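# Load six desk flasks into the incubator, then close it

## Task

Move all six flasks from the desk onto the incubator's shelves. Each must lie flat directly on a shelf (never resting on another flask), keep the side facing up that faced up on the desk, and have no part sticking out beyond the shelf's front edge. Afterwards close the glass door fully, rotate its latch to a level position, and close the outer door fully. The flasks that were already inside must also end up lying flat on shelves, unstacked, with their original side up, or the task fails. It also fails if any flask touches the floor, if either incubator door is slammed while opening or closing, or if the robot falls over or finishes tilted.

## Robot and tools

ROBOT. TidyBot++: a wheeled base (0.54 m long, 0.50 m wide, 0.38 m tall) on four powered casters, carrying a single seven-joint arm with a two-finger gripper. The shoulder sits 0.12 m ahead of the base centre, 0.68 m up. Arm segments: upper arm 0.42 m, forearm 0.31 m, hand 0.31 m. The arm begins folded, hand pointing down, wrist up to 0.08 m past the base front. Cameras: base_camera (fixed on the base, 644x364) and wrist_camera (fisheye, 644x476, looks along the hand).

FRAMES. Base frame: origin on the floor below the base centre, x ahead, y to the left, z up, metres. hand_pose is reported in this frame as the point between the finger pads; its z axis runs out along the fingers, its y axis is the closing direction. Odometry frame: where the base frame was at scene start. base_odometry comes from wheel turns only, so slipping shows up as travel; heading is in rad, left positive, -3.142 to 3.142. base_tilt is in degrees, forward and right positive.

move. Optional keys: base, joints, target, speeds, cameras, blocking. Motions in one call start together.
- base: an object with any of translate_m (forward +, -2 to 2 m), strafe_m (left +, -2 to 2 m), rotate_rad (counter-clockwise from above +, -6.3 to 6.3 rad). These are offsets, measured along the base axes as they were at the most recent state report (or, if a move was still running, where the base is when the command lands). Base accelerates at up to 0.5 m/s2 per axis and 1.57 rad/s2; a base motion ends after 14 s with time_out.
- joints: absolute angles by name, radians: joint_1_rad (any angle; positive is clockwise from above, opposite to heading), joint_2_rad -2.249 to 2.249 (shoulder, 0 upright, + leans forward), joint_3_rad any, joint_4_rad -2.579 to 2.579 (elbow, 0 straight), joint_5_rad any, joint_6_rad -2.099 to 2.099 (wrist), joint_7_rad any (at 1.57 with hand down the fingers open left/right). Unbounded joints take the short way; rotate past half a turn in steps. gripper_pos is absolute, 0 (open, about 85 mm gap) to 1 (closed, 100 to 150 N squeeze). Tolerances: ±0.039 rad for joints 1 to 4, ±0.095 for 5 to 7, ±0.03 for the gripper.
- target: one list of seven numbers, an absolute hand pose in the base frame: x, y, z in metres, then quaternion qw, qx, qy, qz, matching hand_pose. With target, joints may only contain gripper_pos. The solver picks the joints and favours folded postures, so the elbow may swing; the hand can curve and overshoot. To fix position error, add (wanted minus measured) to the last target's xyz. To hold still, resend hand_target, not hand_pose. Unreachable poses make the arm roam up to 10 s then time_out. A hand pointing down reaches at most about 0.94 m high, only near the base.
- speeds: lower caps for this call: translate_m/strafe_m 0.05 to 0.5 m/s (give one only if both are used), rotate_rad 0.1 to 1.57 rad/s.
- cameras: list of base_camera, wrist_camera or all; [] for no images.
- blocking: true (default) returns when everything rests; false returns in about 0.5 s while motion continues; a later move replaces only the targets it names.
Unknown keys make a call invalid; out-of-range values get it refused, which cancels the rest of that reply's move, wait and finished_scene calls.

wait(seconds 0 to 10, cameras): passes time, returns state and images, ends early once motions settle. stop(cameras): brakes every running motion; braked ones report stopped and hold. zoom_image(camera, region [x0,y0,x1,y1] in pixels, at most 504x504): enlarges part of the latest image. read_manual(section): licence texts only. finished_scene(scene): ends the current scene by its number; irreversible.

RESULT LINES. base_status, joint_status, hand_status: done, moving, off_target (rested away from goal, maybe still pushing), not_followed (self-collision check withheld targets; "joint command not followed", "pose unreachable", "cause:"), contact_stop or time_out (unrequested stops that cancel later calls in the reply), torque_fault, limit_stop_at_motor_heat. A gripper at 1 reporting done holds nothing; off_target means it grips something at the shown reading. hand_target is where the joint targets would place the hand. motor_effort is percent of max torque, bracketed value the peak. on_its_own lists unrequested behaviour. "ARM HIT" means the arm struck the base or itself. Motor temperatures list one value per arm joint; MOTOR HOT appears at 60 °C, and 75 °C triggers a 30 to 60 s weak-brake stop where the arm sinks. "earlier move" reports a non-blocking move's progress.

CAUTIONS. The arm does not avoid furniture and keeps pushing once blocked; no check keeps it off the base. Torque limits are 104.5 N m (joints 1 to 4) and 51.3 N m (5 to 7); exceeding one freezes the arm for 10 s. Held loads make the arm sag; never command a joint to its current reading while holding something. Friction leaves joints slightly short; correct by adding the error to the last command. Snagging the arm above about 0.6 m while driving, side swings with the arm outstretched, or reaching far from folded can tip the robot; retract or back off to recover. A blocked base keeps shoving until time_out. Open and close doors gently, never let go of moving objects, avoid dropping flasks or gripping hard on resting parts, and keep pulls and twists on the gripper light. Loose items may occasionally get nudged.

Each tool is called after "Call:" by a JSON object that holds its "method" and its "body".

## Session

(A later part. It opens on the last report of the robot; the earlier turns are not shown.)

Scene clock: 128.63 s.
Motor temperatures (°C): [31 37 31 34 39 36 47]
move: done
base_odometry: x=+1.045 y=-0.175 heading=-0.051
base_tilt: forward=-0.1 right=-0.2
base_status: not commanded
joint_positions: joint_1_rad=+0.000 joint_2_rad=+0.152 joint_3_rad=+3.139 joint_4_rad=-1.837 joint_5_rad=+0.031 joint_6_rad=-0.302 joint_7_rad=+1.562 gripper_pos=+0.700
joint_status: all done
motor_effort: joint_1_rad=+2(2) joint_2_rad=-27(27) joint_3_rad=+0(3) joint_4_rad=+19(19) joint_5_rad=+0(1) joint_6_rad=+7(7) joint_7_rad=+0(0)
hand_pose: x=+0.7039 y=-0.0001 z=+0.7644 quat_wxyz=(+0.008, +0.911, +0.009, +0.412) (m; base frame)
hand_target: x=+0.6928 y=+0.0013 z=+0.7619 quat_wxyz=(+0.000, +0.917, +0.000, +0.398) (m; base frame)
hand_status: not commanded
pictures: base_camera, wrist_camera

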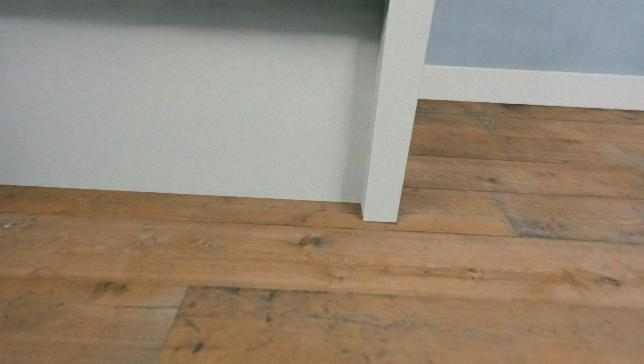

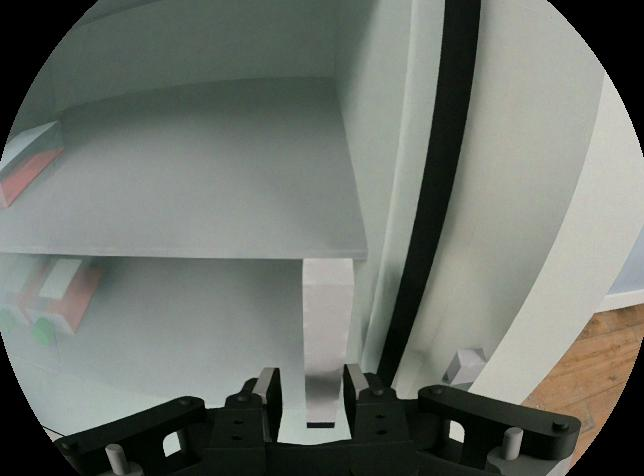

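Call:
{"method": "move", "body": {"base": {"translate_m": 0.022, "strafe_m": -0.008}, "speeds": {"translate_m": 0.1}, "cameras": []}}

Call:
{"method": "move", "body": {"joints": {"gripper_pos": 0.85}}}

Scene clock: 129.57 s.
Motor temperatures (°C): [31 37 31 34 39 36 47]
move: done
base_odometry: x=+1.067 y=-0.184 heading=-0.051
base_tilt: forward=-0.1 right=-0.2
base_status: done
joint_positions: joint_1_rad=+0.000 joint_2_rad=+0.151 joint_3_rad=+3.139 joint_4_rad=-1.836 joint_5_rad=+0.031 joint_6_rad=-0.303 joint_7_rad=+1.562 gripper_pos=+0.700
joint_status: not commanded
motor_effort: joint_1_rad=+1(3) joint_2_rad=-26(30) joint_3_rad=+0(1) joint_4_rad=+19(20) joint_5_rad=+0(1) joint_6_rad=+6(8) joint_7_rad=+0(0)
hand_pose: x=+0.7042 y=-0.0002 z=+0.7660 quat_wxyz=(+0.008, +0.910, +0.009, +0.413) (m; base frame)
hand_target: x=+0.6928 y=+0.0013 z=+0.7619 quat_wxyz=(+0.000, +0.917, +0.000, +0.398) (m; base frame)
hand_status: not commanded
pictures: none
No camera images: "cameras" was empty.

Scene clock: 130.13 s.
Motor temperatures (°C): [31 37 31 34 39 36 47]
move: done
base_odometry: x=+1.067 y=-0.184 heading=-0.051
base_tilt: forward=-0.1 right=-0.2
base_status: not commanded
joint_positions: joint_1_rad=+0.000 joint_2_rad=+0.151 joint_3_rad=+3.139 joint_4_rad=-1.836 joint_5_rad=+0.031 joint_6_rad=-0.303 joint_7_rad=+1.562 gripper_pos=+0.835
joint_status: all done
motor_effort: joint_1_rad=+1(3) joint_2_rad=-25(27) joint_3_rad=+0(2) joint_4_rad=+19(19) joint_5_rad=+0(1) joint_6_rad=+7(8) joint_7_rad=+1(1)
hand_pose: x=+0.7041 y=+0.0001 z=+0.7661 quat_wxyz=(+0.008, +0.910, +0.009, +0.413) (m; base frame)
hand_target: x=+0.6928 y=+0.0013 z=+0.7619 quat_wxyz=(+0.000, +0.917, +0.000, +0.398) (m; base frame)
hand_status: not commanded
pictures: base_camera, wrist_camera

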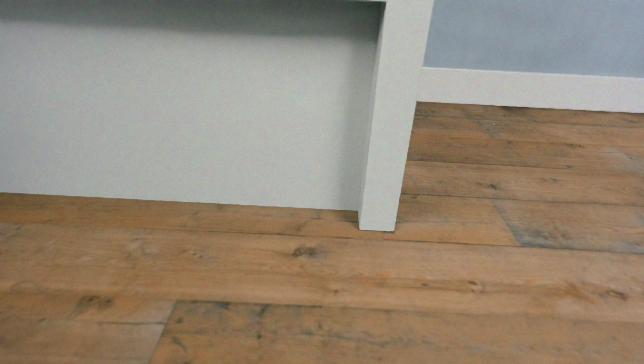

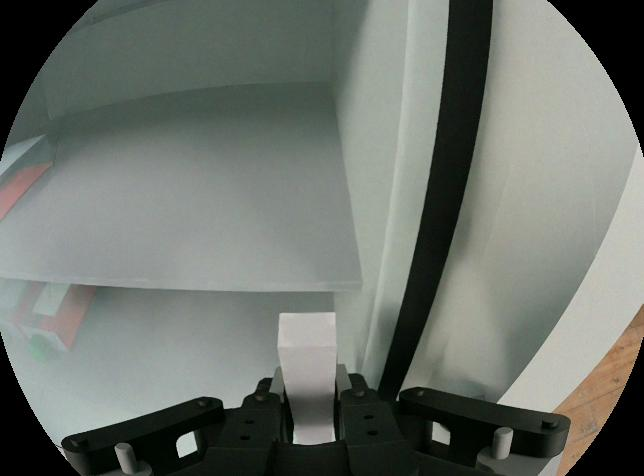

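Call:
{"method": "move", "body": {"base": {"translate_m": -0.05, "strafe_m": 0.069, "rotate_rad": -0.1}, "speeds": {"strafe_m": 0.1, "rotate_rad": 0.12}}}

Scene clock: 131.67 s.
Motor temperatures (°C): [31 37 31 34 39 36 47]
move: done
base_odometry: x=+1.021 y=-0.112 heading=-0.152
base_tilt: forward=-0.1 right=-0.2
base_status: done
joint_positions: joint_1_rad=-0.009 joint_2_rad=+0.151 joint_3_rad=+3.133 joint_4_rad=-1.835 joint_5_rad=+0.031 joint_6_rad=-0.305 joint_7_rad=+1.562 gripper_pos=+0.835
joint_status: not commanded
motor_effort: joint_1_rad=+3(7) joint_2_rad=-28(30) joint_3_rad=+1(5) joint_4_rad=+20(21) joint_5_rad=+1(2) joint_6_rad=+6(8) joint_7_rad=+1(1)
hand_pose: x=+0.7039 y=+0.0084 z=+0.7661 quat_wxyz=(+0.004, +0.911, +0.015, +0.413) (m; base frame)
hand_target: x=+0.6928 y=+0.0013 z=+0.7619 quat_wxyz=(+0.000, +0.917, +0.000, +0.398) (m; base frame)
hand_status: not commanded
pictures: base_camera, wrist_camera

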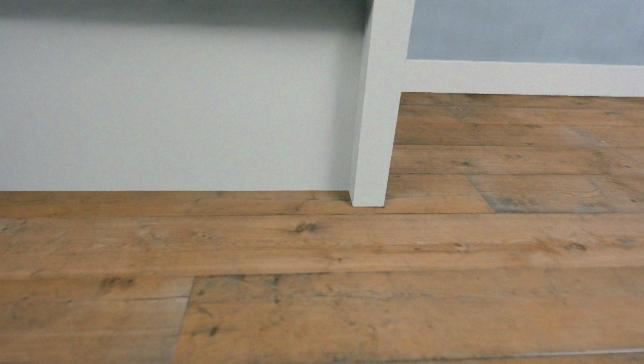

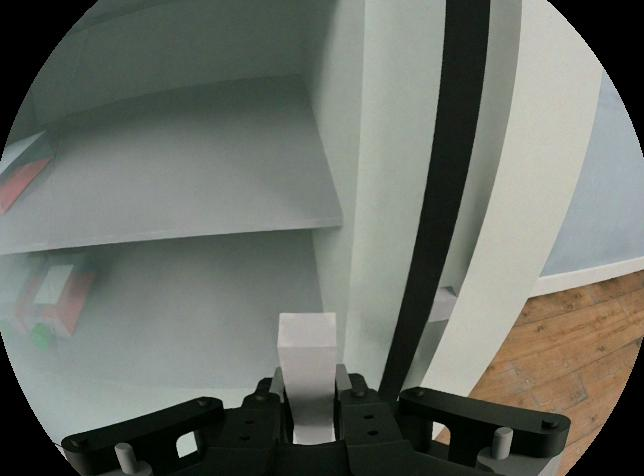

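Call:
{"method": "move", "body": {"base": {"translate_m": -0.13, "strafe_m": 0.221, "rotate_rad": -0.3}, "speeds": {"strafe_m": 0.17, "rotate_rad": 0.19}, "cameras": []}}

Call:
{"method": "move", "body": {"base": {"translate_m": -0.13, "strafe_m": 0.221, "rotate_rad": -0.3}, "speeds": {"strafe_m": 0.17, "rotate_rad": 0.19}, "cameras": []}}

Call:
{"method": "move", "body": {"base": {"translate_m": -0.13, "strafe_m": 0.221, "rotate_rad": -0.3}, "speeds": {"strafe_m": 0.17, "rotate_rad": 0.19}, "cameras": []}}

Call:
{"method": "move", "body": {"base": {"translate_m": -0.13, "strafe_m": 0.221, "rotate_rad": -0.3}, "speeds": {"strafe_m": 0.17, "rotate_rad": 0.19}, "cameras": ["wrist_camera"]}}

Call:
{"method": "move", "body": {"base": {"translate_m": -0.13, "strafe_m": 0.221, "rotate_rad": -0.3}, "speeds": {"strafe_m": 0.17, "rotate_rad": 0.19}}}

Scene clock: 134.33 s.
Motor temperatures (°C): [31 37 31 34 39 36 47]
move: done
base_odometry: x=+0.925 y=+0.126 heading=-0.452
base_tilt: forward=-0.1 right=-0.2
base_status: done
joint_positions: joint_1_rad=-0.028 joint_2_rad=+0.151 joint_3_rad=+3.114 joint_4_rad=-1.834 joint_5_rad=+0.029 joint_6_rad=-0.306 joint_7_rad=+1.562 gripper_pos=+0.835
joint_status: not commanded
motor_effort: joint_1_rad=+8(11) joint_2_rad=-28(30) joint_3_rad=+6(8) joint_4_rad=+19(21) joint_5_rad=+3(4) joint_6_rad=+5(7) joint_7_rad=+2(2)
hand_pose: x=+0.7030 y=+0.0303 z=+0.7662 quat_wxyz=(-0.005, +0.910, +0.031, +0.413) (m; base frame)
hand_target: x=+0.6928 y=+0.0013 z=+0.7619 quat_wxyz=(+0.000, +0.917, +0.000, +0.398) (m; base frame)
hand_status: not commanded
pictures: none
No camera images: "cameras" was empty.

Scene clock: 136.47 s.
Motor temperatures (°C): [31 37 31 34 39 36 47]
move: done
base_odometry: x=+0.905 y=+0.382 heading=-0.753
base_tilt: forward=-0.1 right=-0.2
base_status: done
joint_positions: joint_1_rad=-0.044 joint_2_rad=+0.151 joint_3_rad=+3.097 joint_4_rad=-1.833 joint_5_rad=+0.028 joint_6_rad=-0.306 joint_7_rad=+1.562 gripper_pos=+0.835
joint_status: not commanded
motor_effort: joint_1_rad=+11(15) joint_2_rad=-28(31) joint_3_rad=+8(11) joint_4_rad=+18(20) joint_5_rad=+3(4) joint_6_rad=+5(7) joint_7_rad=+2(2)
hand_pose: x=+0.7016 y=+0.0493 z=+0.7662 quat_wxyz=(-0.014, +0.910, +0.045, +0.413) (m; base frame)
hand_target: x=+0.6928 y=+0.0013 z=+0.7619 quat_wxyz=(+0.000, +0.917, +0.000, +0.398) (m; base frame)
hand_status: not commanded
pictures: none
No camera images: "cameras" was empty.

Scene clock: 140.60 s.
Motor temperatures (°C): [31 37 31 34 39 36 47]
move: time_out
base_odometry: x=+0.962 y=+0.630 heading=-1.048
base_tilt: forward=-0.1 right=-0.1
base_status: translate_m time_out (by the wheels' count: -0.128 of -0.130); strafe_m time_out (by the wheels' count: +0.220 of +0.221); rotate_rad time_out (by the wheels' count: -0.295 of -0.300)
joint_positions: joint_1_rad=-0.084 joint_2_rad=+0.151 joint_3_rad=+3.059 joint_4_rad=-1.832 joint_5_rad=+0.022 joint_6_rad=-0.312 joint_7_rad=+1.562 gripper_pos=+0.835
joint_status: not commanded
motor_effort: joint_1_rad=+19(22) joint_2_rad=-30(32) joint_3_rad=+15(18) joint_4_rad=+18(26) joint_5_rad=+4(5) joint_6_rad=+4(10) joint_7_rad=+1(2)
hand_pose: x=+0.6949 y=+0.0950 z=+0.7663 quat_wxyz=(-0.034, +0.908, +0.077, +0.410) (m; base frame)
hand_target: x=+0.6928 y=+0.0013 z=+0.7619 quat_wxyz=(+0.000, +0.917, +0.000, +0.398) (m; base frame)
hand_status: not commanded
pictures: none
No camera images: "cameras" was empty.

not run: a stop that you did not command came earlier in this reply.

not run: a stop that you did not command came earlier in this reply.

Call:
{"method": "move", "body": {}}

Scene clock: 140.70 s.
Motor temperatures (°C): [31 37 31 34 39 36 47]
base_odometry: x=+0.962 y=+0.630 heading=-1.048
base_tilt: forward=-0.1 right=-0.1
base_status: translate_m time_out (by the wheels' count: -0.128 of -0.130); strafe_m time_out (by the wheels' count: +0.220 of +0.221); rotate_rad time_out (by the wheels' count: -0.295 of -0.300)
joint_positions: joint_1_rad=-0.085 joint_2_rad=+0.151 joint_3_rad=+3.059 joint_4_rad=-1.832 joint_5_rad=+0.022 joint_6_rad=-0.312 joint_7_rad=+1.562 gripper_pos=+0.835
joint_status: not commanded
motor_effort: joint_1_rad=+19(22) joint_2_rad=-30(32) joint_3_rad=+15(18) joint_4_rad=+18(26) joint_5_rad=+4(5) joint_6_rad=+5(10) joint_7_rad=+1(2)
hand_pose: x=+0.6948 y=+0.0951 z=+0.7663 quat_wxyz=(-0.034, +0.908, +0.078, +0.410) (m; base frame)
hand_target: x=+0.6928 y=+0.0013 z=+0.7619 quat_wxyz=(+0.000, +0.917, +0.000, +0.398) (m; base frame)
hand_status: not commanded
pictures: base_camera, wrist_camera

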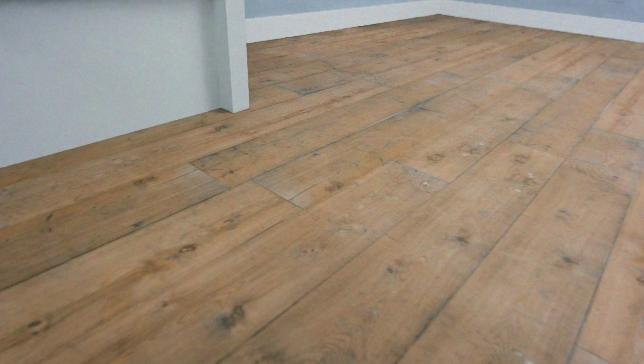

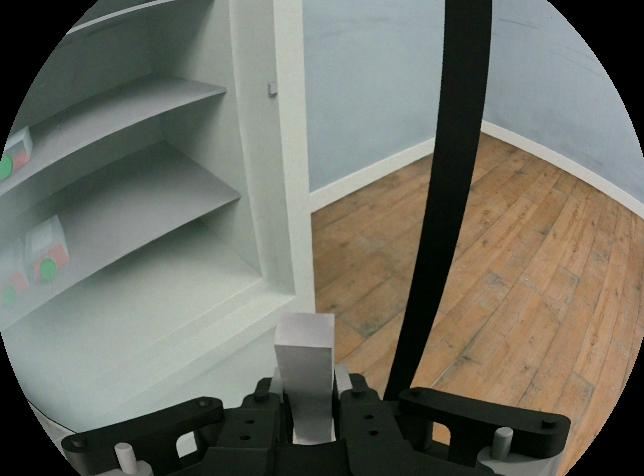

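Call:
{"method": "move", "body": {"base": {"translate_m": -0.14, "strafe_m": 0.23, "rotate_rad": -0.18}, "speeds": {"strafe_m": 0.17, "rotate_rad": 0.13}, "cameras": ["wrist_camera"]}}

Scene clock: 147.40 s.
Motor temperatures (°C): [32 37 31 34 39 36 47]
move: time_out
base_odometry: x=+1.091 y=+0.863 heading=-1.224
base_tilt: forward=-0.1 right=-0.2
base_status: translate_m time_out (by the wheels' count: -0.138 of -0.140); strafe_m time_out (by the wheels' count: +0.228 of +0.230); rotate_rad time_out (by the wheels' count: -0.176 of -0.180)
joint_positions: joint_1_rad=-0.070 joint_2_rad=+0.151 joint_3_rad=+3.072 joint_4_rad=-1.831 joint_5_rad=+0.022 joint_6_rad=-0.312 joint_7_rad=+1.562 gripper_pos=+0.835
joint_status: not commanded
motor_effort: joint_1_rad=+16(19) joint_2_rad=-29(31) joint_3_rad=+13(15) joint_4_rad=+18(20) joint_5_rad=+4(5) joint_6_rad=+5(8) joint_7_rad=+1(1)
hand_pose: x=+0.6977 y=+0.0789 z=+0.7662 quat_wxyz=(-0.028, +0.909, +0.065, +0.410) (m; base frame)
hand_target: x=+0.6928 y=+0.0013 z=+0.7619 quat_wxyz=(+0.000, +0.917, +0.000, +0.398) (m; base frame)
hand_status: not commanded
pictures: wrist_camera

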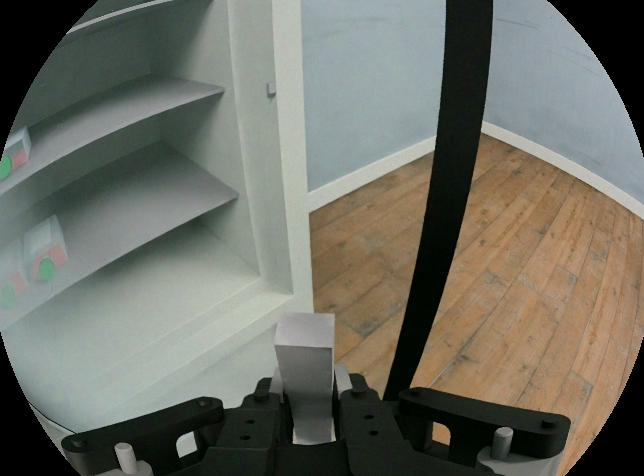

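Call:
{"method": "move", "body": {"joints": {"joint_1_rad": -0.075, "joint_3_rad": 3.07}, "cameras": []}}

Call:
{"method": "move", "body": {"joints": {"gripper_pos": 0.0}, "cameras": []}}

Call:
{"method": "move", "body": {"joints": {"joint_2_rad": -0.085, "joint_4_rad": -2.057, "joint_6_rad": -0.32}}}

Scene clock: 149.27 s.
Motor temperatures (°C): [32 37 31 34 39 36 47]
move: done
base_odometry: x=+1.091 y=+0.863 heading=-1.224
base_tilt: forward=-0.1 right=-0.2
base_status: not commanded
joint_positions: joint_1_rad=-0.072 joint_2_rad=+0.151 joint_3_rad=+3.071 joint_4_rad=-1.831 joint_5_rad=+0.022 joint_6_rad=-0.312 joint_7_rad=+1.562 gripper_pos=+0.835
joint_status: all done
motor_effort: joint_1_rad=+3(16) joint_2_rad=-29(30) joint_3_rad=+1(13) joint_4_rad=+19(19) joint_5_rad=+1(4) joint_6_rad=+6(6) joint_7_rad=+1(1)
hand_pose: x=+0.6974 y=+0.0804 z=+0.7662 quat_wxyz=(-0.028, +0.909, +0.066, +0.410) (m; base frame)
hand_target: x=+0.6857 y=+0.0839 z=+0.7623 quat_wxyz=(-0.034, +0.915, +0.065, +0.397) (m; base frame)
hand_status: not commanded
pictures: none
No camera images: "cameras" was empty.

Scene clock: 150.30 s.
Motor temperatures (°C): [32 37 31 34 39 36 47]
move: done
base_odometry: x=+1.091 y=+0.863 heading=-1.225
base_tilt: forward=-0.1 right=-0.2
base_status: not commanded
joint_positions: joint_1_rad=-0.072 joint_2_rad=+0.151 joint_3_rad=+3.071 joint_4_rad=-1.831 joint_5_rad=+0.022 joint_6_rad=-0.312 joint_7_rad=+1.562 gripper_pos=+0.000
joint_status: all done
motor_effort: joint_1_rad=+2(3) joint_2_rad=-26(30) joint_3_rad=+0(2) joint_4_rad=+19(20) joint_5_rad=+0(1) joint_6_rad=+6(7) joint_7_rad=+0(1)
hand_pose: x=+0.6974 y=+0.0805 z=+0.7666 quat_wxyz=(-0.028, +0.909, +0.066, +0.410) (m; base frame)
hand_target: x=+0.6857 y=+0.0839 z=+0.7623 quat_wxyz=(-0.034, +0.915, +0.065, +0.397) (m; base frame)
hand_status: not commanded
pictures: none
No camera images: "cameras" was empty.

Scene clock: 151.53 s.
Motor temperatures (°C): [31 37 31 34 39 36 47]
move: done
base_odometry: x=+1.091 y=+0.863 heading=-1.225
base_tilt: forward=-0.1 right=-0.2
base_status: not commanded
joint_positions: joint_1_rad=-0.072 joint_2_rad=-0.068 joint_3_rad=+3.071 joint_4_rad=-2.035 joint_5_rad=+0.022 joint_6_rad=-0.312 joint_7_rad=+1.562 gripper_pos=+0.000
joint_status: all done
motor_effort: joint_1_rad=+2(2) joint_2_rad=-18(28) joint_3_rad=+0(1) joint_4_rad=+19(20) joint_5_rad=+0(1) joint_6_rad=+6(8) joint_7_rad=+0(0)
hand_pose: x=+0.6110 y=+0.0699 z=+0.7775 quat_wxyz=(-0.022, +0.906, +0.069, +0.417) (m; base frame)
hand_target: x=+0.6002 y=+0.0729 z=+0.7726 quat_wxyz=(-0.028, +0.909, +0.068, +0.411) (m; base frame)
hand_status: not commanded
pictures: base_camera, wrist_camera

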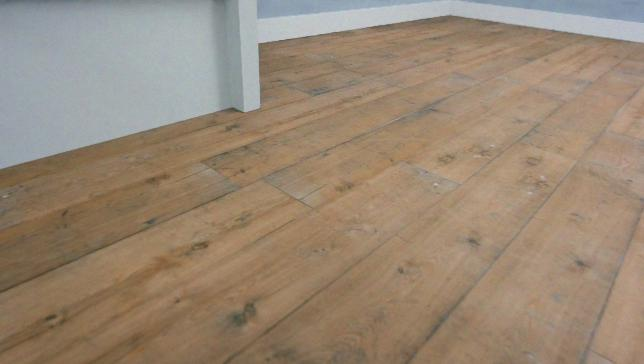

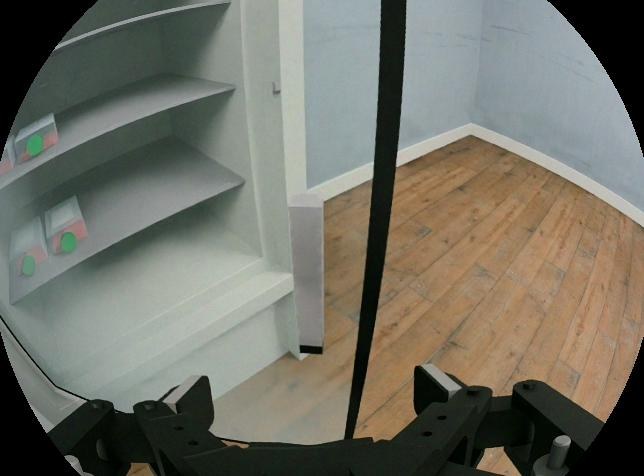

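Call:
{"method": "move", "body": {"base": {"strafe_m": -0.95}, "cameras": []}}

Call:
{"method": "move", "body": {"base": {"rotate_rad": 1.0}, "joints": {"joint_1_rad": 0, "joint_3_rad": 3.1416, "joint_2_rad": 0.07, "joint_4_rad": -1.466, "joint_6_rad": -0.785, "gripper_pos": 1.0}}}

Scene clock: 155.67 s.
Motor temperatures (°C): [31 37 31 34 39 36 47]
move: done
base_odometry: x=+0.197 y=+0.541 heading=-1.225
base_tilt: forward=-0.1 right=-0.2
base_status: done
joint_positions: joint_1_rad=-0.073 joint_2_rad=-0.068 joint_3_rad=+3.071 joint_4_rad=-2.036 joint_5_rad=+0.022 joint_6_rad=-0.312 joint_7_rad=+1.562 gripper_pos=+0.000
joint_status: not commanded
motor_effort: joint_1_rad=+2(4) joint_2_rad=-18(19) joint_3_rad=+1(2) joint_4_rad=+19(20) joint_5_rad=+0(1) joint_6_rad=+7(7) joint_7_rad=+0(0)
hand_pose: x=+0.6105 y=+0.0707 z=+0.7769 quat_wxyz=(-0.022, +0.906, +0.070, +0.417) (m; base frame)
hand_target: x=+0.6002 y=+0.0729 z=+0.7726 quat_wxyz=(-0.028, +0.909, +0.068, +0.411) (m; base frame)
hand_status: not commanded
pictures: none
No camera images: "cameras" was empty.

Scene clock: 157.90 s.
Motor temperatures (°C): [31 37 31 34 39 36 47]
move: done
base_odometry: x=+0.197 y=+0.541 heading=-0.226
base_tilt: forward=-0.1 right=-0.2
base_status: done
joint_positions: joint_1_rad=-0.009 joint_2_rad=+0.054 joint_3_rad=+3.129 joint_4_rad=-1.469 joint_5_rad=+0.022 joint_6_rad=-0.734 joint_7_rad=+1.562 gripper_pos=+0.999
joint_status: all done
motor_effort: joint_1_rad=+2(5) joint_2_rad=-24(25) joint_3_rad=+0(3) joint_4_rad=+21(21) joint_5_rad=+0(1) joint_6_rad=+6(8) joint_7_rad=+0(0)
hand_pose: x=+0.6962 y=+0.0094 z=+0.9200 quat_wxyz=(+0.003, +0.904, +0.010, +0.428) (m; base frame)
hand_target: x=+0.6903 y=+0.0013 z=+0.9002 quat_wxyz=(+0.000, +0.917, +0.000, +0.399) (m; base frame)
hand_status: not commanded
pictures: base_camera, wrist_camera

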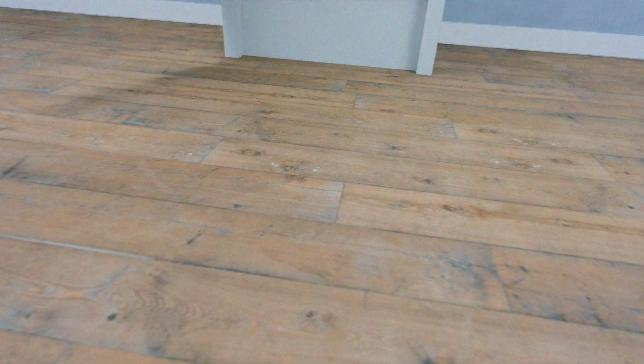

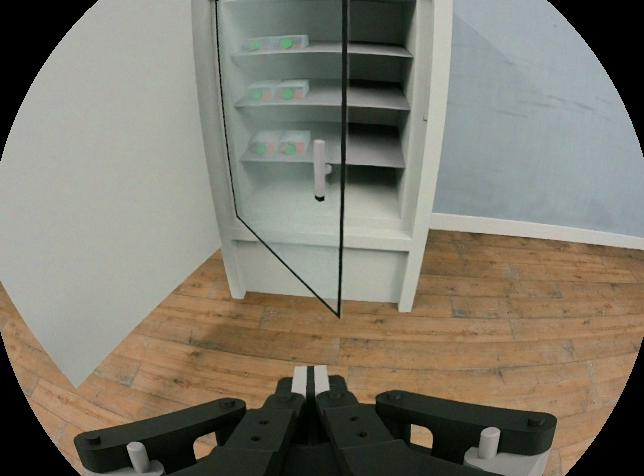

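Call:
{"method": "move", "body": {"base": {"translate_m": 0.3, "strafe_m": -0.4, "rotate_rad": 0.37}}}

Scene clock: 160.73 s.
Motor temperatures (°C): [31 37 31 34 39 36 47]
move: done
base_odometry: x=+0.400 y=+0.084 heading=+0.145
base_tilt: forward=-0.1 right=-0.2
base_status: done
joint_positions: joint_1_rad=-0.001 joint_2_rad=+0.059 joint_3_rad=+3.138 joint_4_rad=-1.469 joint_5_rad=+0.022 joint_6_rad=-0.736 joint_7_rad=+1.562 gripper_pos=+0.999
joint_status: not commanded
motor_effort: joint_1_rad=+2(6) joint_2_rad=-25(26) joint_3_rad=+0(4) joint_4_rad=+21(21) joint_5_rad=-1(2) joint_6_rad=+6(7) joint_7_rad=+0(0)
hand_pose: x=+0.6973 y=-0.0010 z=+0.9165 quat_wxyz=(+0.007, +0.905, +0.002, +0.425) (m; base frame)
hand_target: x=+0.6903 y=+0.0013 z=+0.9002 quat_wxyz=(+0.000, +0.917, +0.000, +0.399) (m; base frame)
hand_status: not commanded
pictures: base_camera, wrist_camera

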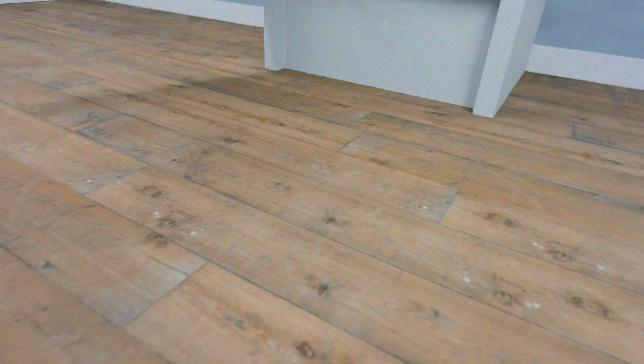

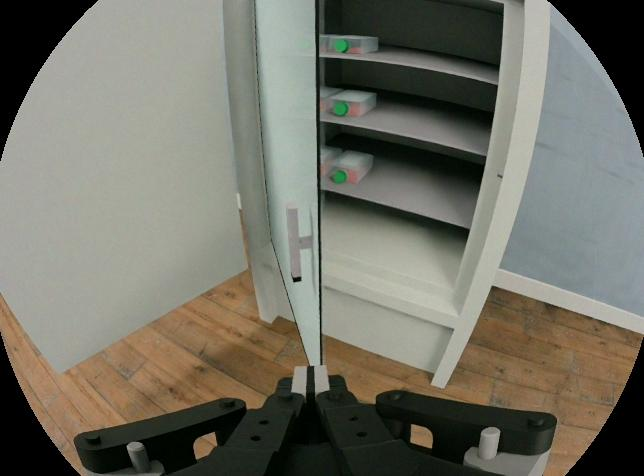

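Call:
{"method": "move", "body": {"base": {"strafe_m": -0.17}, "cameras": []}}

Call:
{"method": "move", "body": {"base": {"translate_m": 0.38}, "speeds": {"translate_m": 0.3}}}

Scene clock: 162.60 s.
Motor temperatures (°C): [31 37 31 34 39 36 47]
move: done
base_odometry: x=+0.425 y=-0.084 heading=+0.145
base_tilt: forward=-0.1 right=-0.2
base_status: done
joint_positions: joint_1_rad=+0.003 joint_2_rad=+0.059 joint_3_rad=+3.142 joint_4_rad=-1.469 joint_5_rad=+0.022 joint_6_rad=-0.736 joint_7_rad=+1.562 gripper_pos=+0.999
joint_status: not commanded
motor_effort: joint_1_rad=+2(5) joint_2_rad=-25(25) joint_3_rad=+0(3) joint_4_rad=+20(21) joint_5_rad=+0(1) joint_6_rad=+7(7) joint_7_rad=+0(0)
hand_pose: x=+0.6973 y=-0.0049 z=+0.9165 quat_wxyz=(+0.009, +0.905, -0.001, +0.425) (m; base frame)
hand_target: x=+0.6903 y=+0.0013 z=+0.9002 quat_wxyz=(+0.000, +0.917, +0.000, +0.399) (m; base frame)
hand_status: not commanded
pictures: none
No camera images: "cameras" was empty.

Scene clock: 164.83 s.
Motor temperatures (°C): [31 37 31 35 39 36 47]
move: done
base_odometry: x=+0.801 y=-0.029 heading=+0.145
base_tilt: forward=-0.1 right=-0.2
base_status: done
joint_positions: joint_1_rad=+0.003 joint_2_rad=+0.068 joint_3_rad=+3.142 joint_4_rad=-1.467 joint_5_rad=+0.022 joint_6_rad=-0.739 joint_7_rad=+1.562 gripper_pos=+0.999
joint_status: not commanded
motor_effort: joint_1_rad=+2(2) joint_2_rad=-25(27) joint_3_rad=+0(1) joint_4_rad=+20(21) joint_5_rad=+0(1) joint_6_rad=+6(8) joint_7_rad=+0(0)
hand_pose: x=+0.6994 y=-0.0049 z=+0.9114 quat_wxyz=(+0.009, +0.907, -0.001, +0.420) (m; base frame)
hand_target: x=+0.6903 y=+0.0013 z=+0.9002 quat_wxyz=(+0.000, +0.917, +0.000, +0.399) (m; base frame)
hand_status: not commanded
pictures: base_camera, wrist_camera

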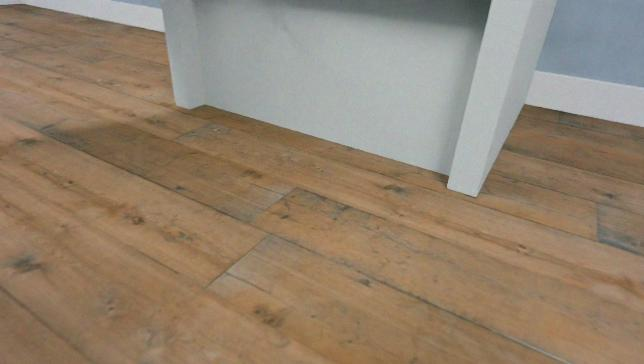

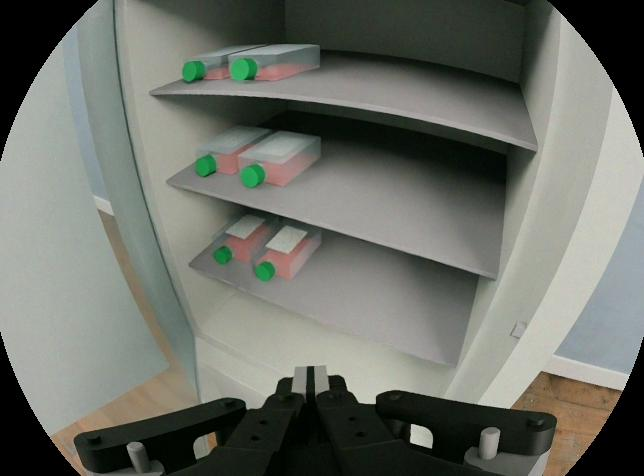

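Call:
{"method": "move", "body": {"base": {"translate_m": -0.075, "strafe_m": 0.2625, "rotate_rad": -0.124}, "speeds": {"strafe_m": 0.13, "rotate_rad": 0.1}, "cameras": ["wrist_camera"]}}

Call:
{"method": "move", "body": {"base": {"translate_m": -0.023, "strafe_m": 0.349, "rotate_rad": -0.2}, "speeds": {"strafe_m": 0.16, "rotate_rad": 0.1}, "cameras": ["wrist_camera"]}}

Call:
{"method": "move", "body": {"base": {"translate_m": 0.027, "strafe_m": 0.38, "rotate_rad": -0.2}, "speeds": {"strafe_m": 0.16, "rotate_rad": 0.1}}}

Scene clock: 168.30 s.
Motor temperatures (°C): [31 37 31 35 39 36 47]
move: done
base_odometry: x=+0.689 y=+0.220 heading=+0.020
base_tilt: forward=-0.1 right=-0.2
base_status: done
joint_positions: joint_1_rad=+0.000 joint_2_rad=+0.069 joint_3_rad=+3.142 joint_4_rad=-1.466 joint_5_rad=+0.022 joint_6_rad=-0.739 joint_7_rad=+1.562 gripper_pos=+0.999
joint_status: not commanded
motor_effort: joint_1_rad=+1(3) joint_2_rad=-25(27) joint_3_rad=+0(3) joint_4_rad=+20(21) joint_5_rad=-1(2) joint_6_rad=+6(7) joint_7_rad=+0(0)
hand_pose: x=+0.6995 y=-0.0039 z=+0.9118 quat_wxyz=(+0.009, +0.907, +0.000, +0.420) (m; base frame)
hand_target: x=+0.6903 y=+0.0013 z=+0.9002 quat_wxyz=(+0.000, +0.917, +0.000, +0.399) (m; base frame)
hand_status: not commanded
pictures: wrist_camera

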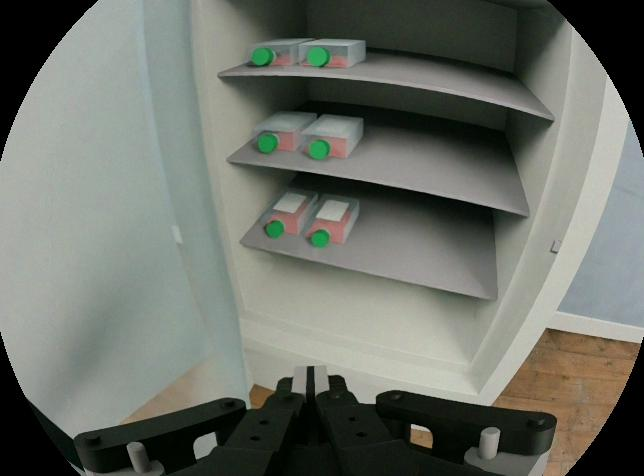

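Scene clock: 171.17 s.
Motor temperatures (°C): [31 37 31 35 39 36 47]
move: done
base_odometry: x=+0.659 y=+0.568 heading=-0.181
base_tilt: forward=-0.1 right=-0.2
base_status: done
joint_positions: joint_1_rad=-0.001 joint_2_rad=+0.069 joint_3_rad=+3.142 joint_4_rad=-1.466 joint_5_rad=+0.022 joint_6_rad=-0.740 joint_7_rad=+1.562 gripper_pos=+0.999
joint_status: not commanded
motor_effort: joint_1_rad=+1(4) joint_2_rad=-25(27) joint_3_rad=+0(3) joint_4_rad=+20(21) joint_5_rad=-1(2) joint_6_rad=+6(7) joint_7_rad=+0(0)
hand_pose: x=+0.6993 y=-0.0029 z=+0.9116 quat_wxyz=(+0.008, +0.907, +0.001, +0.420) (m; base frame)
hand_target: x=+0.6903 y=+0.0013 z=+0.9002 quat_wxyz=(+0.000, +0.917, +0.000, +0.399) (m; base frame)
hand_status: not commanded
pictures: wrist_camera

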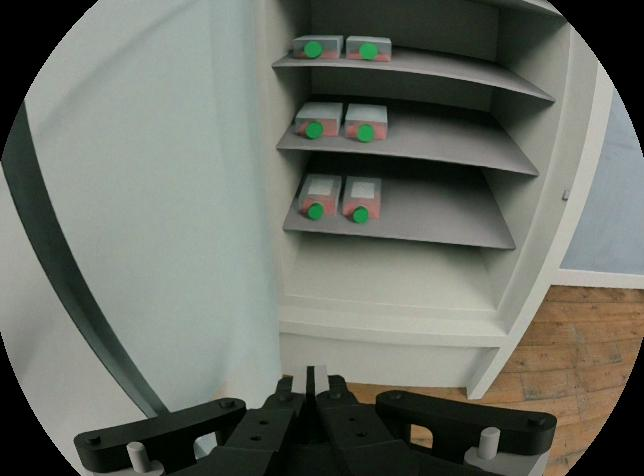

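Scene clock: 174.23 s.
Motor temperatures (°C): [31 37 31 35 39 36 47]
move: done
base_odometry: x=+0.754 y=+0.937 heading=-0.382
base_tilt: forward=-0.1 right=-0.2
base_status: done
joint_positions: joint_1_rad=+0.002 joint_2_rad=+0.068 joint_3_rad=+3.144 joint_4_rad=-1.466 joint_5_rad=+0.022 joint_6_rad=-0.744 joint_7_rad=+1.562 gripper_pos=+0.999
joint_status: not commanded
motor_effort: joint_1_rad=+2(4) joint_2_rad=-25(26) joint_3_rad=+0(4) joint_4_rad=+20(21) joint_5_rad=+0(2) joint_6_rad=+6(8) joint_7_rad=+0(0)
hand_pose: x=+0.6985 y=-0.0058 z=+0.9108 quat_wxyz=(+0.009, +0.908, -0.002, +0.418) (m; base frame)
hand_target: x=+0.6903 y=+0.0013 z=+0.9002 quat_wxyz=(+0.000, +0.917, +0.000, +0.399) (m; base frame)
hand_status: not commanded
pictures: base_camera, wrist_camera

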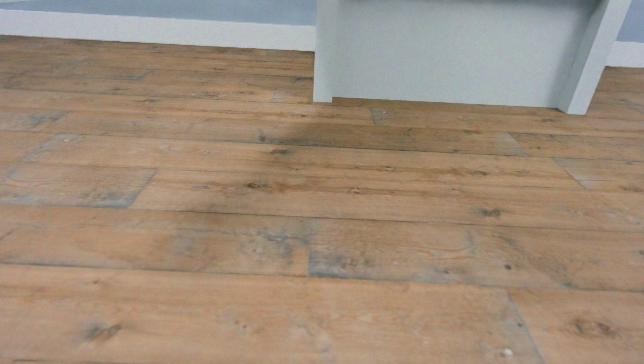

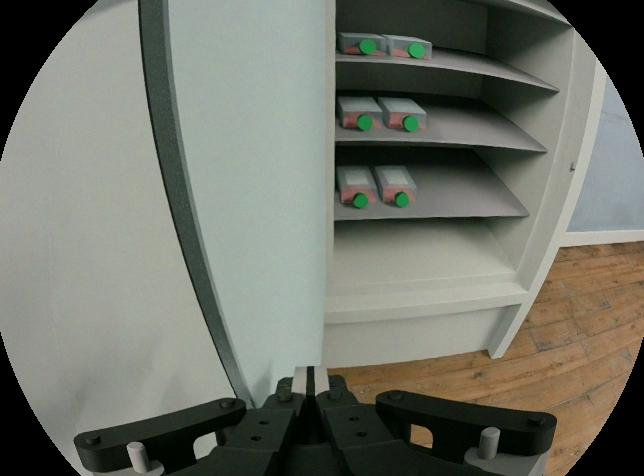

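Call:
{"method": "move", "body": {"base": {"strafe_m": 0.08}, "speeds": {"strafe_m": 0.1}}}

Scene clock: 175.83 s.
Motor temperatures (°C): [31 37 31 35 39 36 47]
move: done
base_odometry: x=+0.784 y=+1.012 heading=-0.382
base_tilt: forward=-0.1 right=-0.2
base_status: done
joint_positions: joint_1_rad=+0.034 joint_2_rad=+0.068 joint_3_rad=+3.175 joint_4_rad=-1.466 joint_5_rad=+0.022 joint_6_rad=-0.744 joint_7_rad=+1.562 gripper_pos=+0.999
joint_status: not commanded
motor_effort: joint_1_rad=-6(8) joint_2_rad=-26(26) joint_3_rad=-6(8) joint_4_rad=+20(21) joint_5_rad=-4(6) joint_6_rad=+6(7) joint_7_rad=+0(0)
hand_pose: x=+0.6974 y=-0.0419 z=+0.9109 quat_wxyz=(+0.024, +0.908, -0.030, +0.418) (m; base frame)
hand_target: x=+0.6903 y=+0.0013 z=+0.9002 quat_wxyz=(+0.000, +0.917, +0.000, +0.399) (m; base frame)
hand_status: not commanded
pictures: base_camera, wrist_camera

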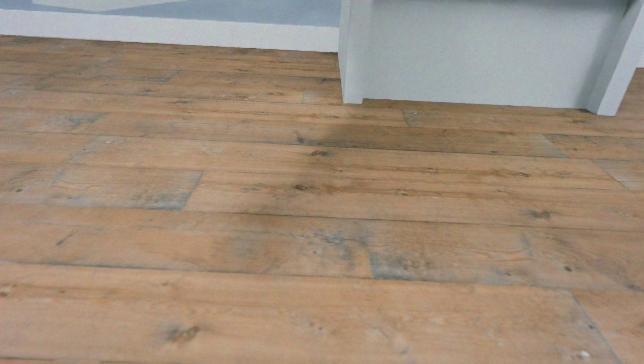

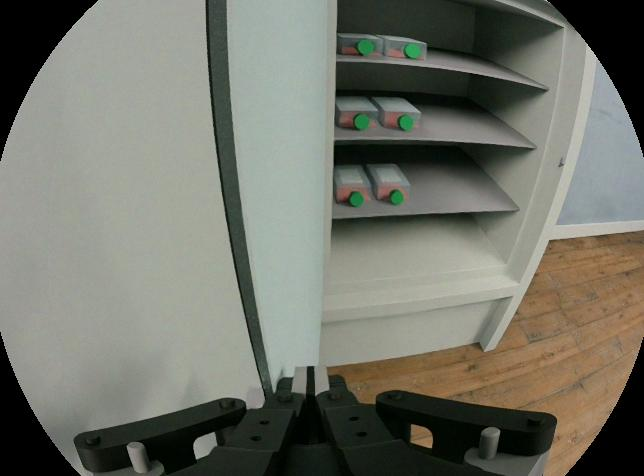

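Call:
{"method": "move", "body": {"base": {"strafe_m": -0.1}, "cameras": []}}

Call:
{"method": "move", "body": {"base": {"translate_m": -0.6}, "cameras": []}}

Call:
{"method": "move", "body": {"base": {"rotate_rad": 1.773}, "joints": {"joint_1_rad": 0, "joint_3_rad": 3.1416, "joint_2_rad": -0.084, "joint_4_rad": -0.97, "joint_6_rad": -1.4, "gripper_pos": 0.2}}}

Scene clock: 177.50 s.
Motor temperatures (°C): [31 37 31 35 39 36 47]
move: done
base_odometry: x=+0.746 y=+0.919 heading=-0.382
base_tilt: forward=-0.1 right=-0.2
base_status: done
joint_positions: joint_1_rad=+0.003 joint_2_rad=+0.069 joint_3_rad=+3.144 joint_4_rad=-1.466 joint_5_rad=+0.022 joint_6_rad=-0.745 joint_7_rad=+1.562 gripper_pos=+0.999
joint_status: not commanded
motor_effort: joint_1_rad=+1(6) joint_2_rad=-25(26) joint_3_rad=+0(6) joint_4_rad=+21(21) joint_5_rad=+0(4) joint_6_rad=+7(8) joint_7_rad=+0(0)
hand_pose: x=+0.6984 y=-0.0062 z=+0.9106 quat_wxyz=(+0.010, +0.908, -0.002, +0.418) (m; base frame)
hand_target: x=+0.6903 y=+0.0013 z=+0.9002 quat_wxyz=(+0.000, +0.917, +0.000, +0.399) (m; base frame)
hand_status: not commanded
pictures: none
No camera images: "cameras" was empty.

Scene clock: 179.97 s.
Motor temperatures (°C): [31 37 31 35 39 36 47]
move: done
base_odometry: x=+0.189 y=+1.142 heading=-0.382
base_tilt: forward=-0.1 right=-0.2
base_status: done
joint_positions: joint_1_rad=+0.003 joint_2_rad=+0.071 joint_3_rad=+3.144 joint_4_rad=-1.465 joint_5_rad=+0.022 joint_6_rad=-0.745 joint_7_rad=+1.562 gripper_pos=+0.999
joint_status: not commanded
motor_effort: joint_1_rad=+1(3) joint_2_rad=-24(28) joint_3_rad=+0(1) joint_4_rad=+20(21) joint_5_rad=+0(1) joint_6_rad=+7(8) joint_7_rad=+0(1)
hand_pose: x=+0.6989 y=-0.0062 z=+0.9093 quat_wxyz=(+0.010, +0.909, -0.002, +0.417) (m; base frame)
hand_target: x=+0.6903 y=+0.0013 z=+0.9002 quat_wxyz=(+0.000, +0.917, +0.000, +0.399) (m; base frame)
hand_status: not commanded
pictures: none
No camera images: "cameras" was empty.

Scene clock: 182.40 s.
Motor temperatures (°C): [31 37 31 35 39 36 47]
move: done
base_odometry: x=+0.189 y=+1.142 heading=+1.390
base_tilt: forward=-0.1 right=-0.2
base_status: done
joint_positions: joint_1_rad=+0.000 joint_2_rad=-0.058 joint_3_rad=+3.142 joint_4_rad=-0.975 joint_5_rad=+0.022 joint_6_rad=-1.349 joint_7_rad=+1.562 gripper_pos=+0.200
joint_status: all done
motor_effort: joint_1_rad=+2(4) joint_2_rad=-16(28) joint_3_rad=+0(3) joint_4_rad=+17(22) joint_5_rad=+1(1) joint_6_rad=+7(8) joint_7_rad=+0(0)
hand_pose: x=+0.5832 y=-0.0053 z=+1.0935 quat_wxyz=(+0.009, +0.906, -0.006, +0.424) (m; base frame)
hand_target: x=+0.5622 y=+0.0013 z=+1.0958 quat_wxyz=(+0.000, +0.910, +0.000, +0.415) (m; base frame)
hand_status: not commanded
pictures: base_camera, wrist_camera

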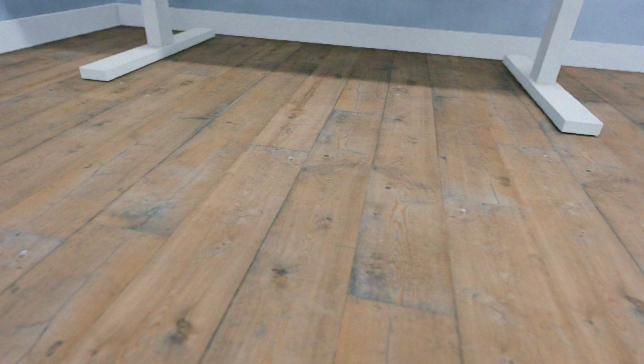

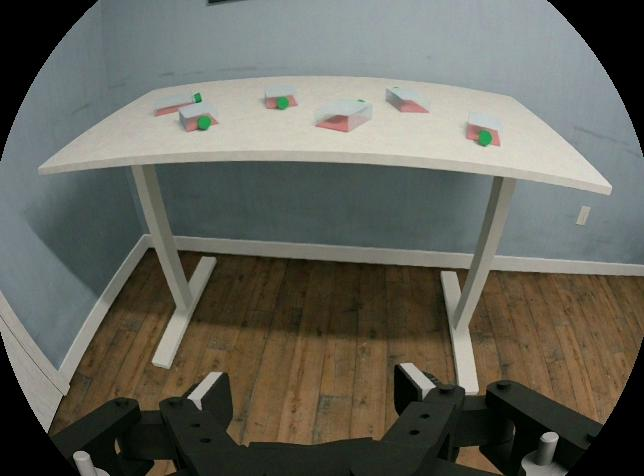

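Call:
{"method": "zoom_image", "body": {"camera": "wrist_camera", "region": [100, 40, 560, 220]}}

Scaled by 1.096.

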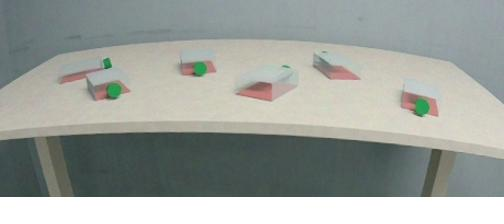

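Call:
{"method": "move", "body": {"base": {"translate_m": 0.272, "strafe_m": -0.237, "rotate_rad": -0.13}}}

Call:
{"method": "zoom_image", "body": {"camera": "wrist_camera", "region": [40, 60, 540, 320]}}

Scene clock: 185.83 s.
Motor temperatures (°C): [31 37 31 35 39 36 47]
move: done
base_odometry: x=+0.472 y=+1.368 heading=+1.260
base_tilt: forward=-0.1 right=-0.2
base_status: done
joint_positions: joint_1_rad=+0.000 joint_2_rad=-0.070 joint_3_rad=+3.141 joint_4_rad=-0.972 joint_5_rad=+0.022 joint_6_rad=-1.353 joint_7_rad=+1.562 gripper_pos=+0.200
joint_status: not commanded
motor_effort: joint_1_rad=+2(4) joint_2_rad=-16(21) joint_3_rad=+0(3) joint_4_rad=+17(18) joint_5_rad=+0(2) joint_6_rad=+7(7) joint_7_rad=+0(0)
hand_pose: x=+0.5775 y=-0.0052 z=+1.0995 quat_wxyz=(+0.009, +0.903, -0.006, +0.429) (m; base frame)
hand_target: x=+0.5622 y=+0.0013 z=+1.0958 quat_wxyz=(+0.000, +0.910, +0.000, +0.415) (m; base frame)
hand_status: not commanded
pictures: base_camera, wrist_camera

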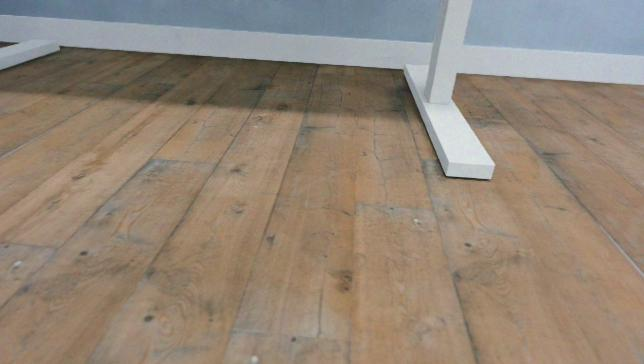

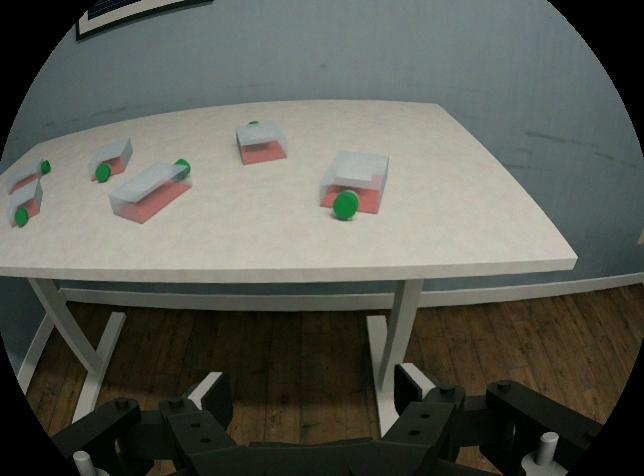

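Scaled by 1.008.

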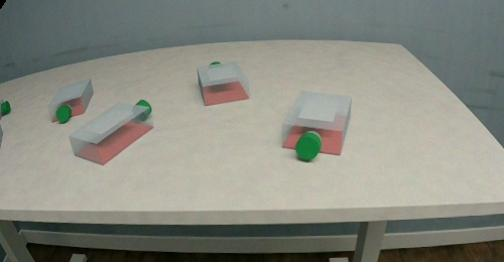

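Call:
{"method": "move", "body": {"base": {"translate_m": 0.144, "strafe_m": 0.105, "rotate_rad": -0.17}, "joints": {"joint_2_rad": 0.042, "joint_4_rad": -1.2, "joint_6_rad": -1.05, "gripper_pos": 0}}}

Scene clock: 188.37 s.
Motor temperatures (°C): [31 37 31 35 39 36 47]
move: done
base_odometry: x=+0.416 y=+1.537 heading=+1.090
base_tilt: forward=-0.1 right=-0.2
base_status: done
joint_positions: joint_1_rad=-0.001 joint_2_rad=+0.058 joint_3_rad=+3.142 joint_4_rad=-1.189 joint_5_rad=+0.022 joint_6_rad=-1.102 joint_7_rad=+1.562 gripper_pos=+0.000
joint_status: all done
motor_effort: joint_1_rad=+2(4) joint_2_rad=-23(30) joint_3_rad=+0(3) joint_4_rad=+19(22) joint_5_rad=+0(2) joint_6_rad=+6(7) joint_7_rad=+0(0)
hand_pose: x=+0.6633 y=-0.0047 z=+0.9834 quat_wxyz=(+0.009, +0.922, -0.003, +0.386) (m; base frame)
hand_target: x=+0.6680 y=+0.0013 z=+0.9982 quat_wxyz=(+0.000, +0.911, +0.000, +0.412) (m; base frame)
hand_status: not commanded
pictures: base_camera, wrist_camera

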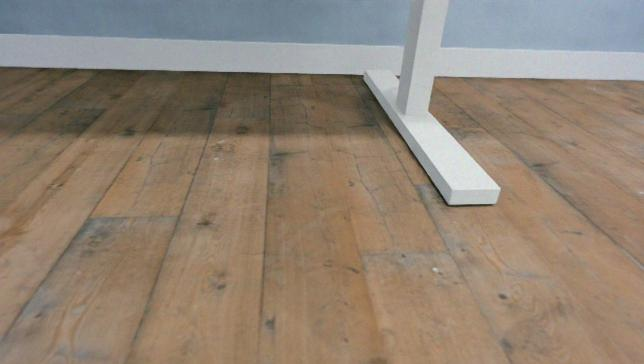

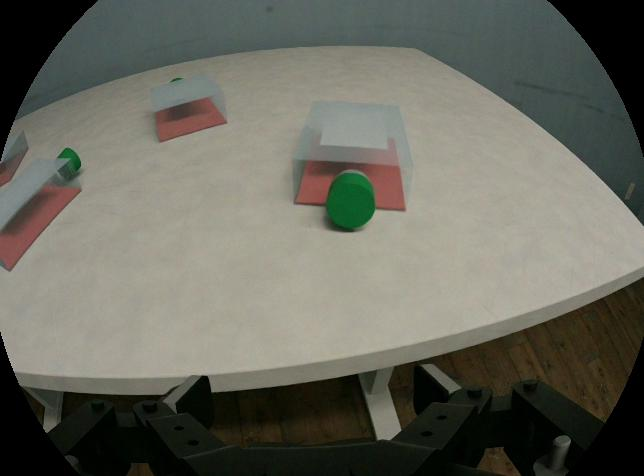

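Call:
{"method": "move", "body": {"base": {"translate_m": 0.05, "strafe_m": 0.047, "rotate_rad": -0.1}, "cameras": ["wrist_camera"]}}

Scene clock: 190.13 s.
Motor temperatures (°C): [31 37 31 35 39 36 47]
move: done
base_odometry: x=+0.397 y=+1.603 heading=+0.989
base_tilt: forward=-0.1 right=-0.2
base_status: done
joint_positions: joint_1_rad=-0.001 joint_2_rad=+0.056 joint_3_rad=+3.143 joint_4_rad=-1.189 joint_5_rad=+0.022 joint_6_rad=-1.099 joint_7_rad=+1.562 gripper_pos=+0.000
joint_status: not commanded
motor_effort: joint_1_rad=+1(4) joint_2_rad=-23(27) joint_3_rad=+0(2) joint_4_rad=+19(20) joint_5_rad=+0(1) joint_6_rad=+6(7) joint_7_rad=+0(0)
hand_pose: x=+0.6634 y=-0.0048 z=+0.9853 quat_wxyz=(+0.009, +0.921, -0.003, +0.389) (m; base frame)
hand_target: x=+0.6680 y=+0.0013 z=+0.9982 quat_wxyz=(+0.000, +0.911, +0.000, +0.412) (m; base frame)
hand_status: not commanded
pictures: wrist_camera

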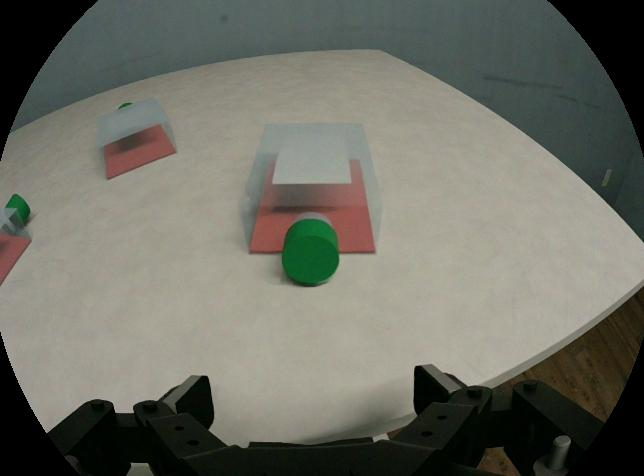

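Call:
{"method": "move", "body": {"base": {"translate_m": 0.1}, "speeds": {"translate_m": 0.12}, "joints": {"joint_2_rad": 0.047, "joint_4_rad": -1.23, "joint_6_rad": -1.033}, "cameras": ["wrist_camera"]}}

Scene clock: 191.70 s.
Motor temperatures (°C): [31 37 31 35 39 36 47]
move: done
base_odometry: x=+0.452 y=+1.687 heading=+0.989
base_tilt: forward=-0.1 right=-0.2
base_status: done
joint_positions: joint_1_rad=-0.001 joint_2_rad=+0.056 joint_3_rad=+3.143 joint_4_rad=-1.213 joint_5_rad=+0.022 joint_6_rad=-1.080 joint_7_rad=+1.562 gripper_pos=+0.000
joint_status: all done
motor_effort: joint_1_rad=+1(2) joint_2_rad=-23(27) joint_3_rad=+0(1) joint_4_rad=+20(21) joint_5_rad=+0(1) joint_6_rad=+6(7) joint_7_rad=+0(0)
hand_pose: x=+0.6643 y=-0.0048 z=+0.9772 quat_wxyz=(+0.009, +0.922, -0.003, +0.386) (m; base frame)
hand_target: x=+0.6697 y=+0.0013 z=+0.9834 quat_wxyz=(+0.000, +0.915, +0.000, +0.404) (m; base frame)
hand_status: not commanded
pictures: wrist_camera

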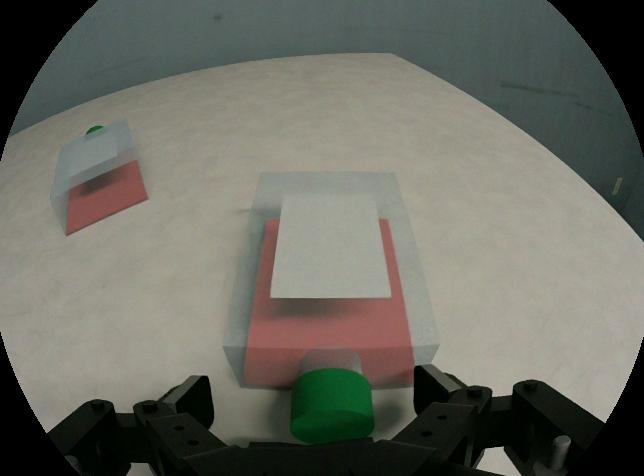

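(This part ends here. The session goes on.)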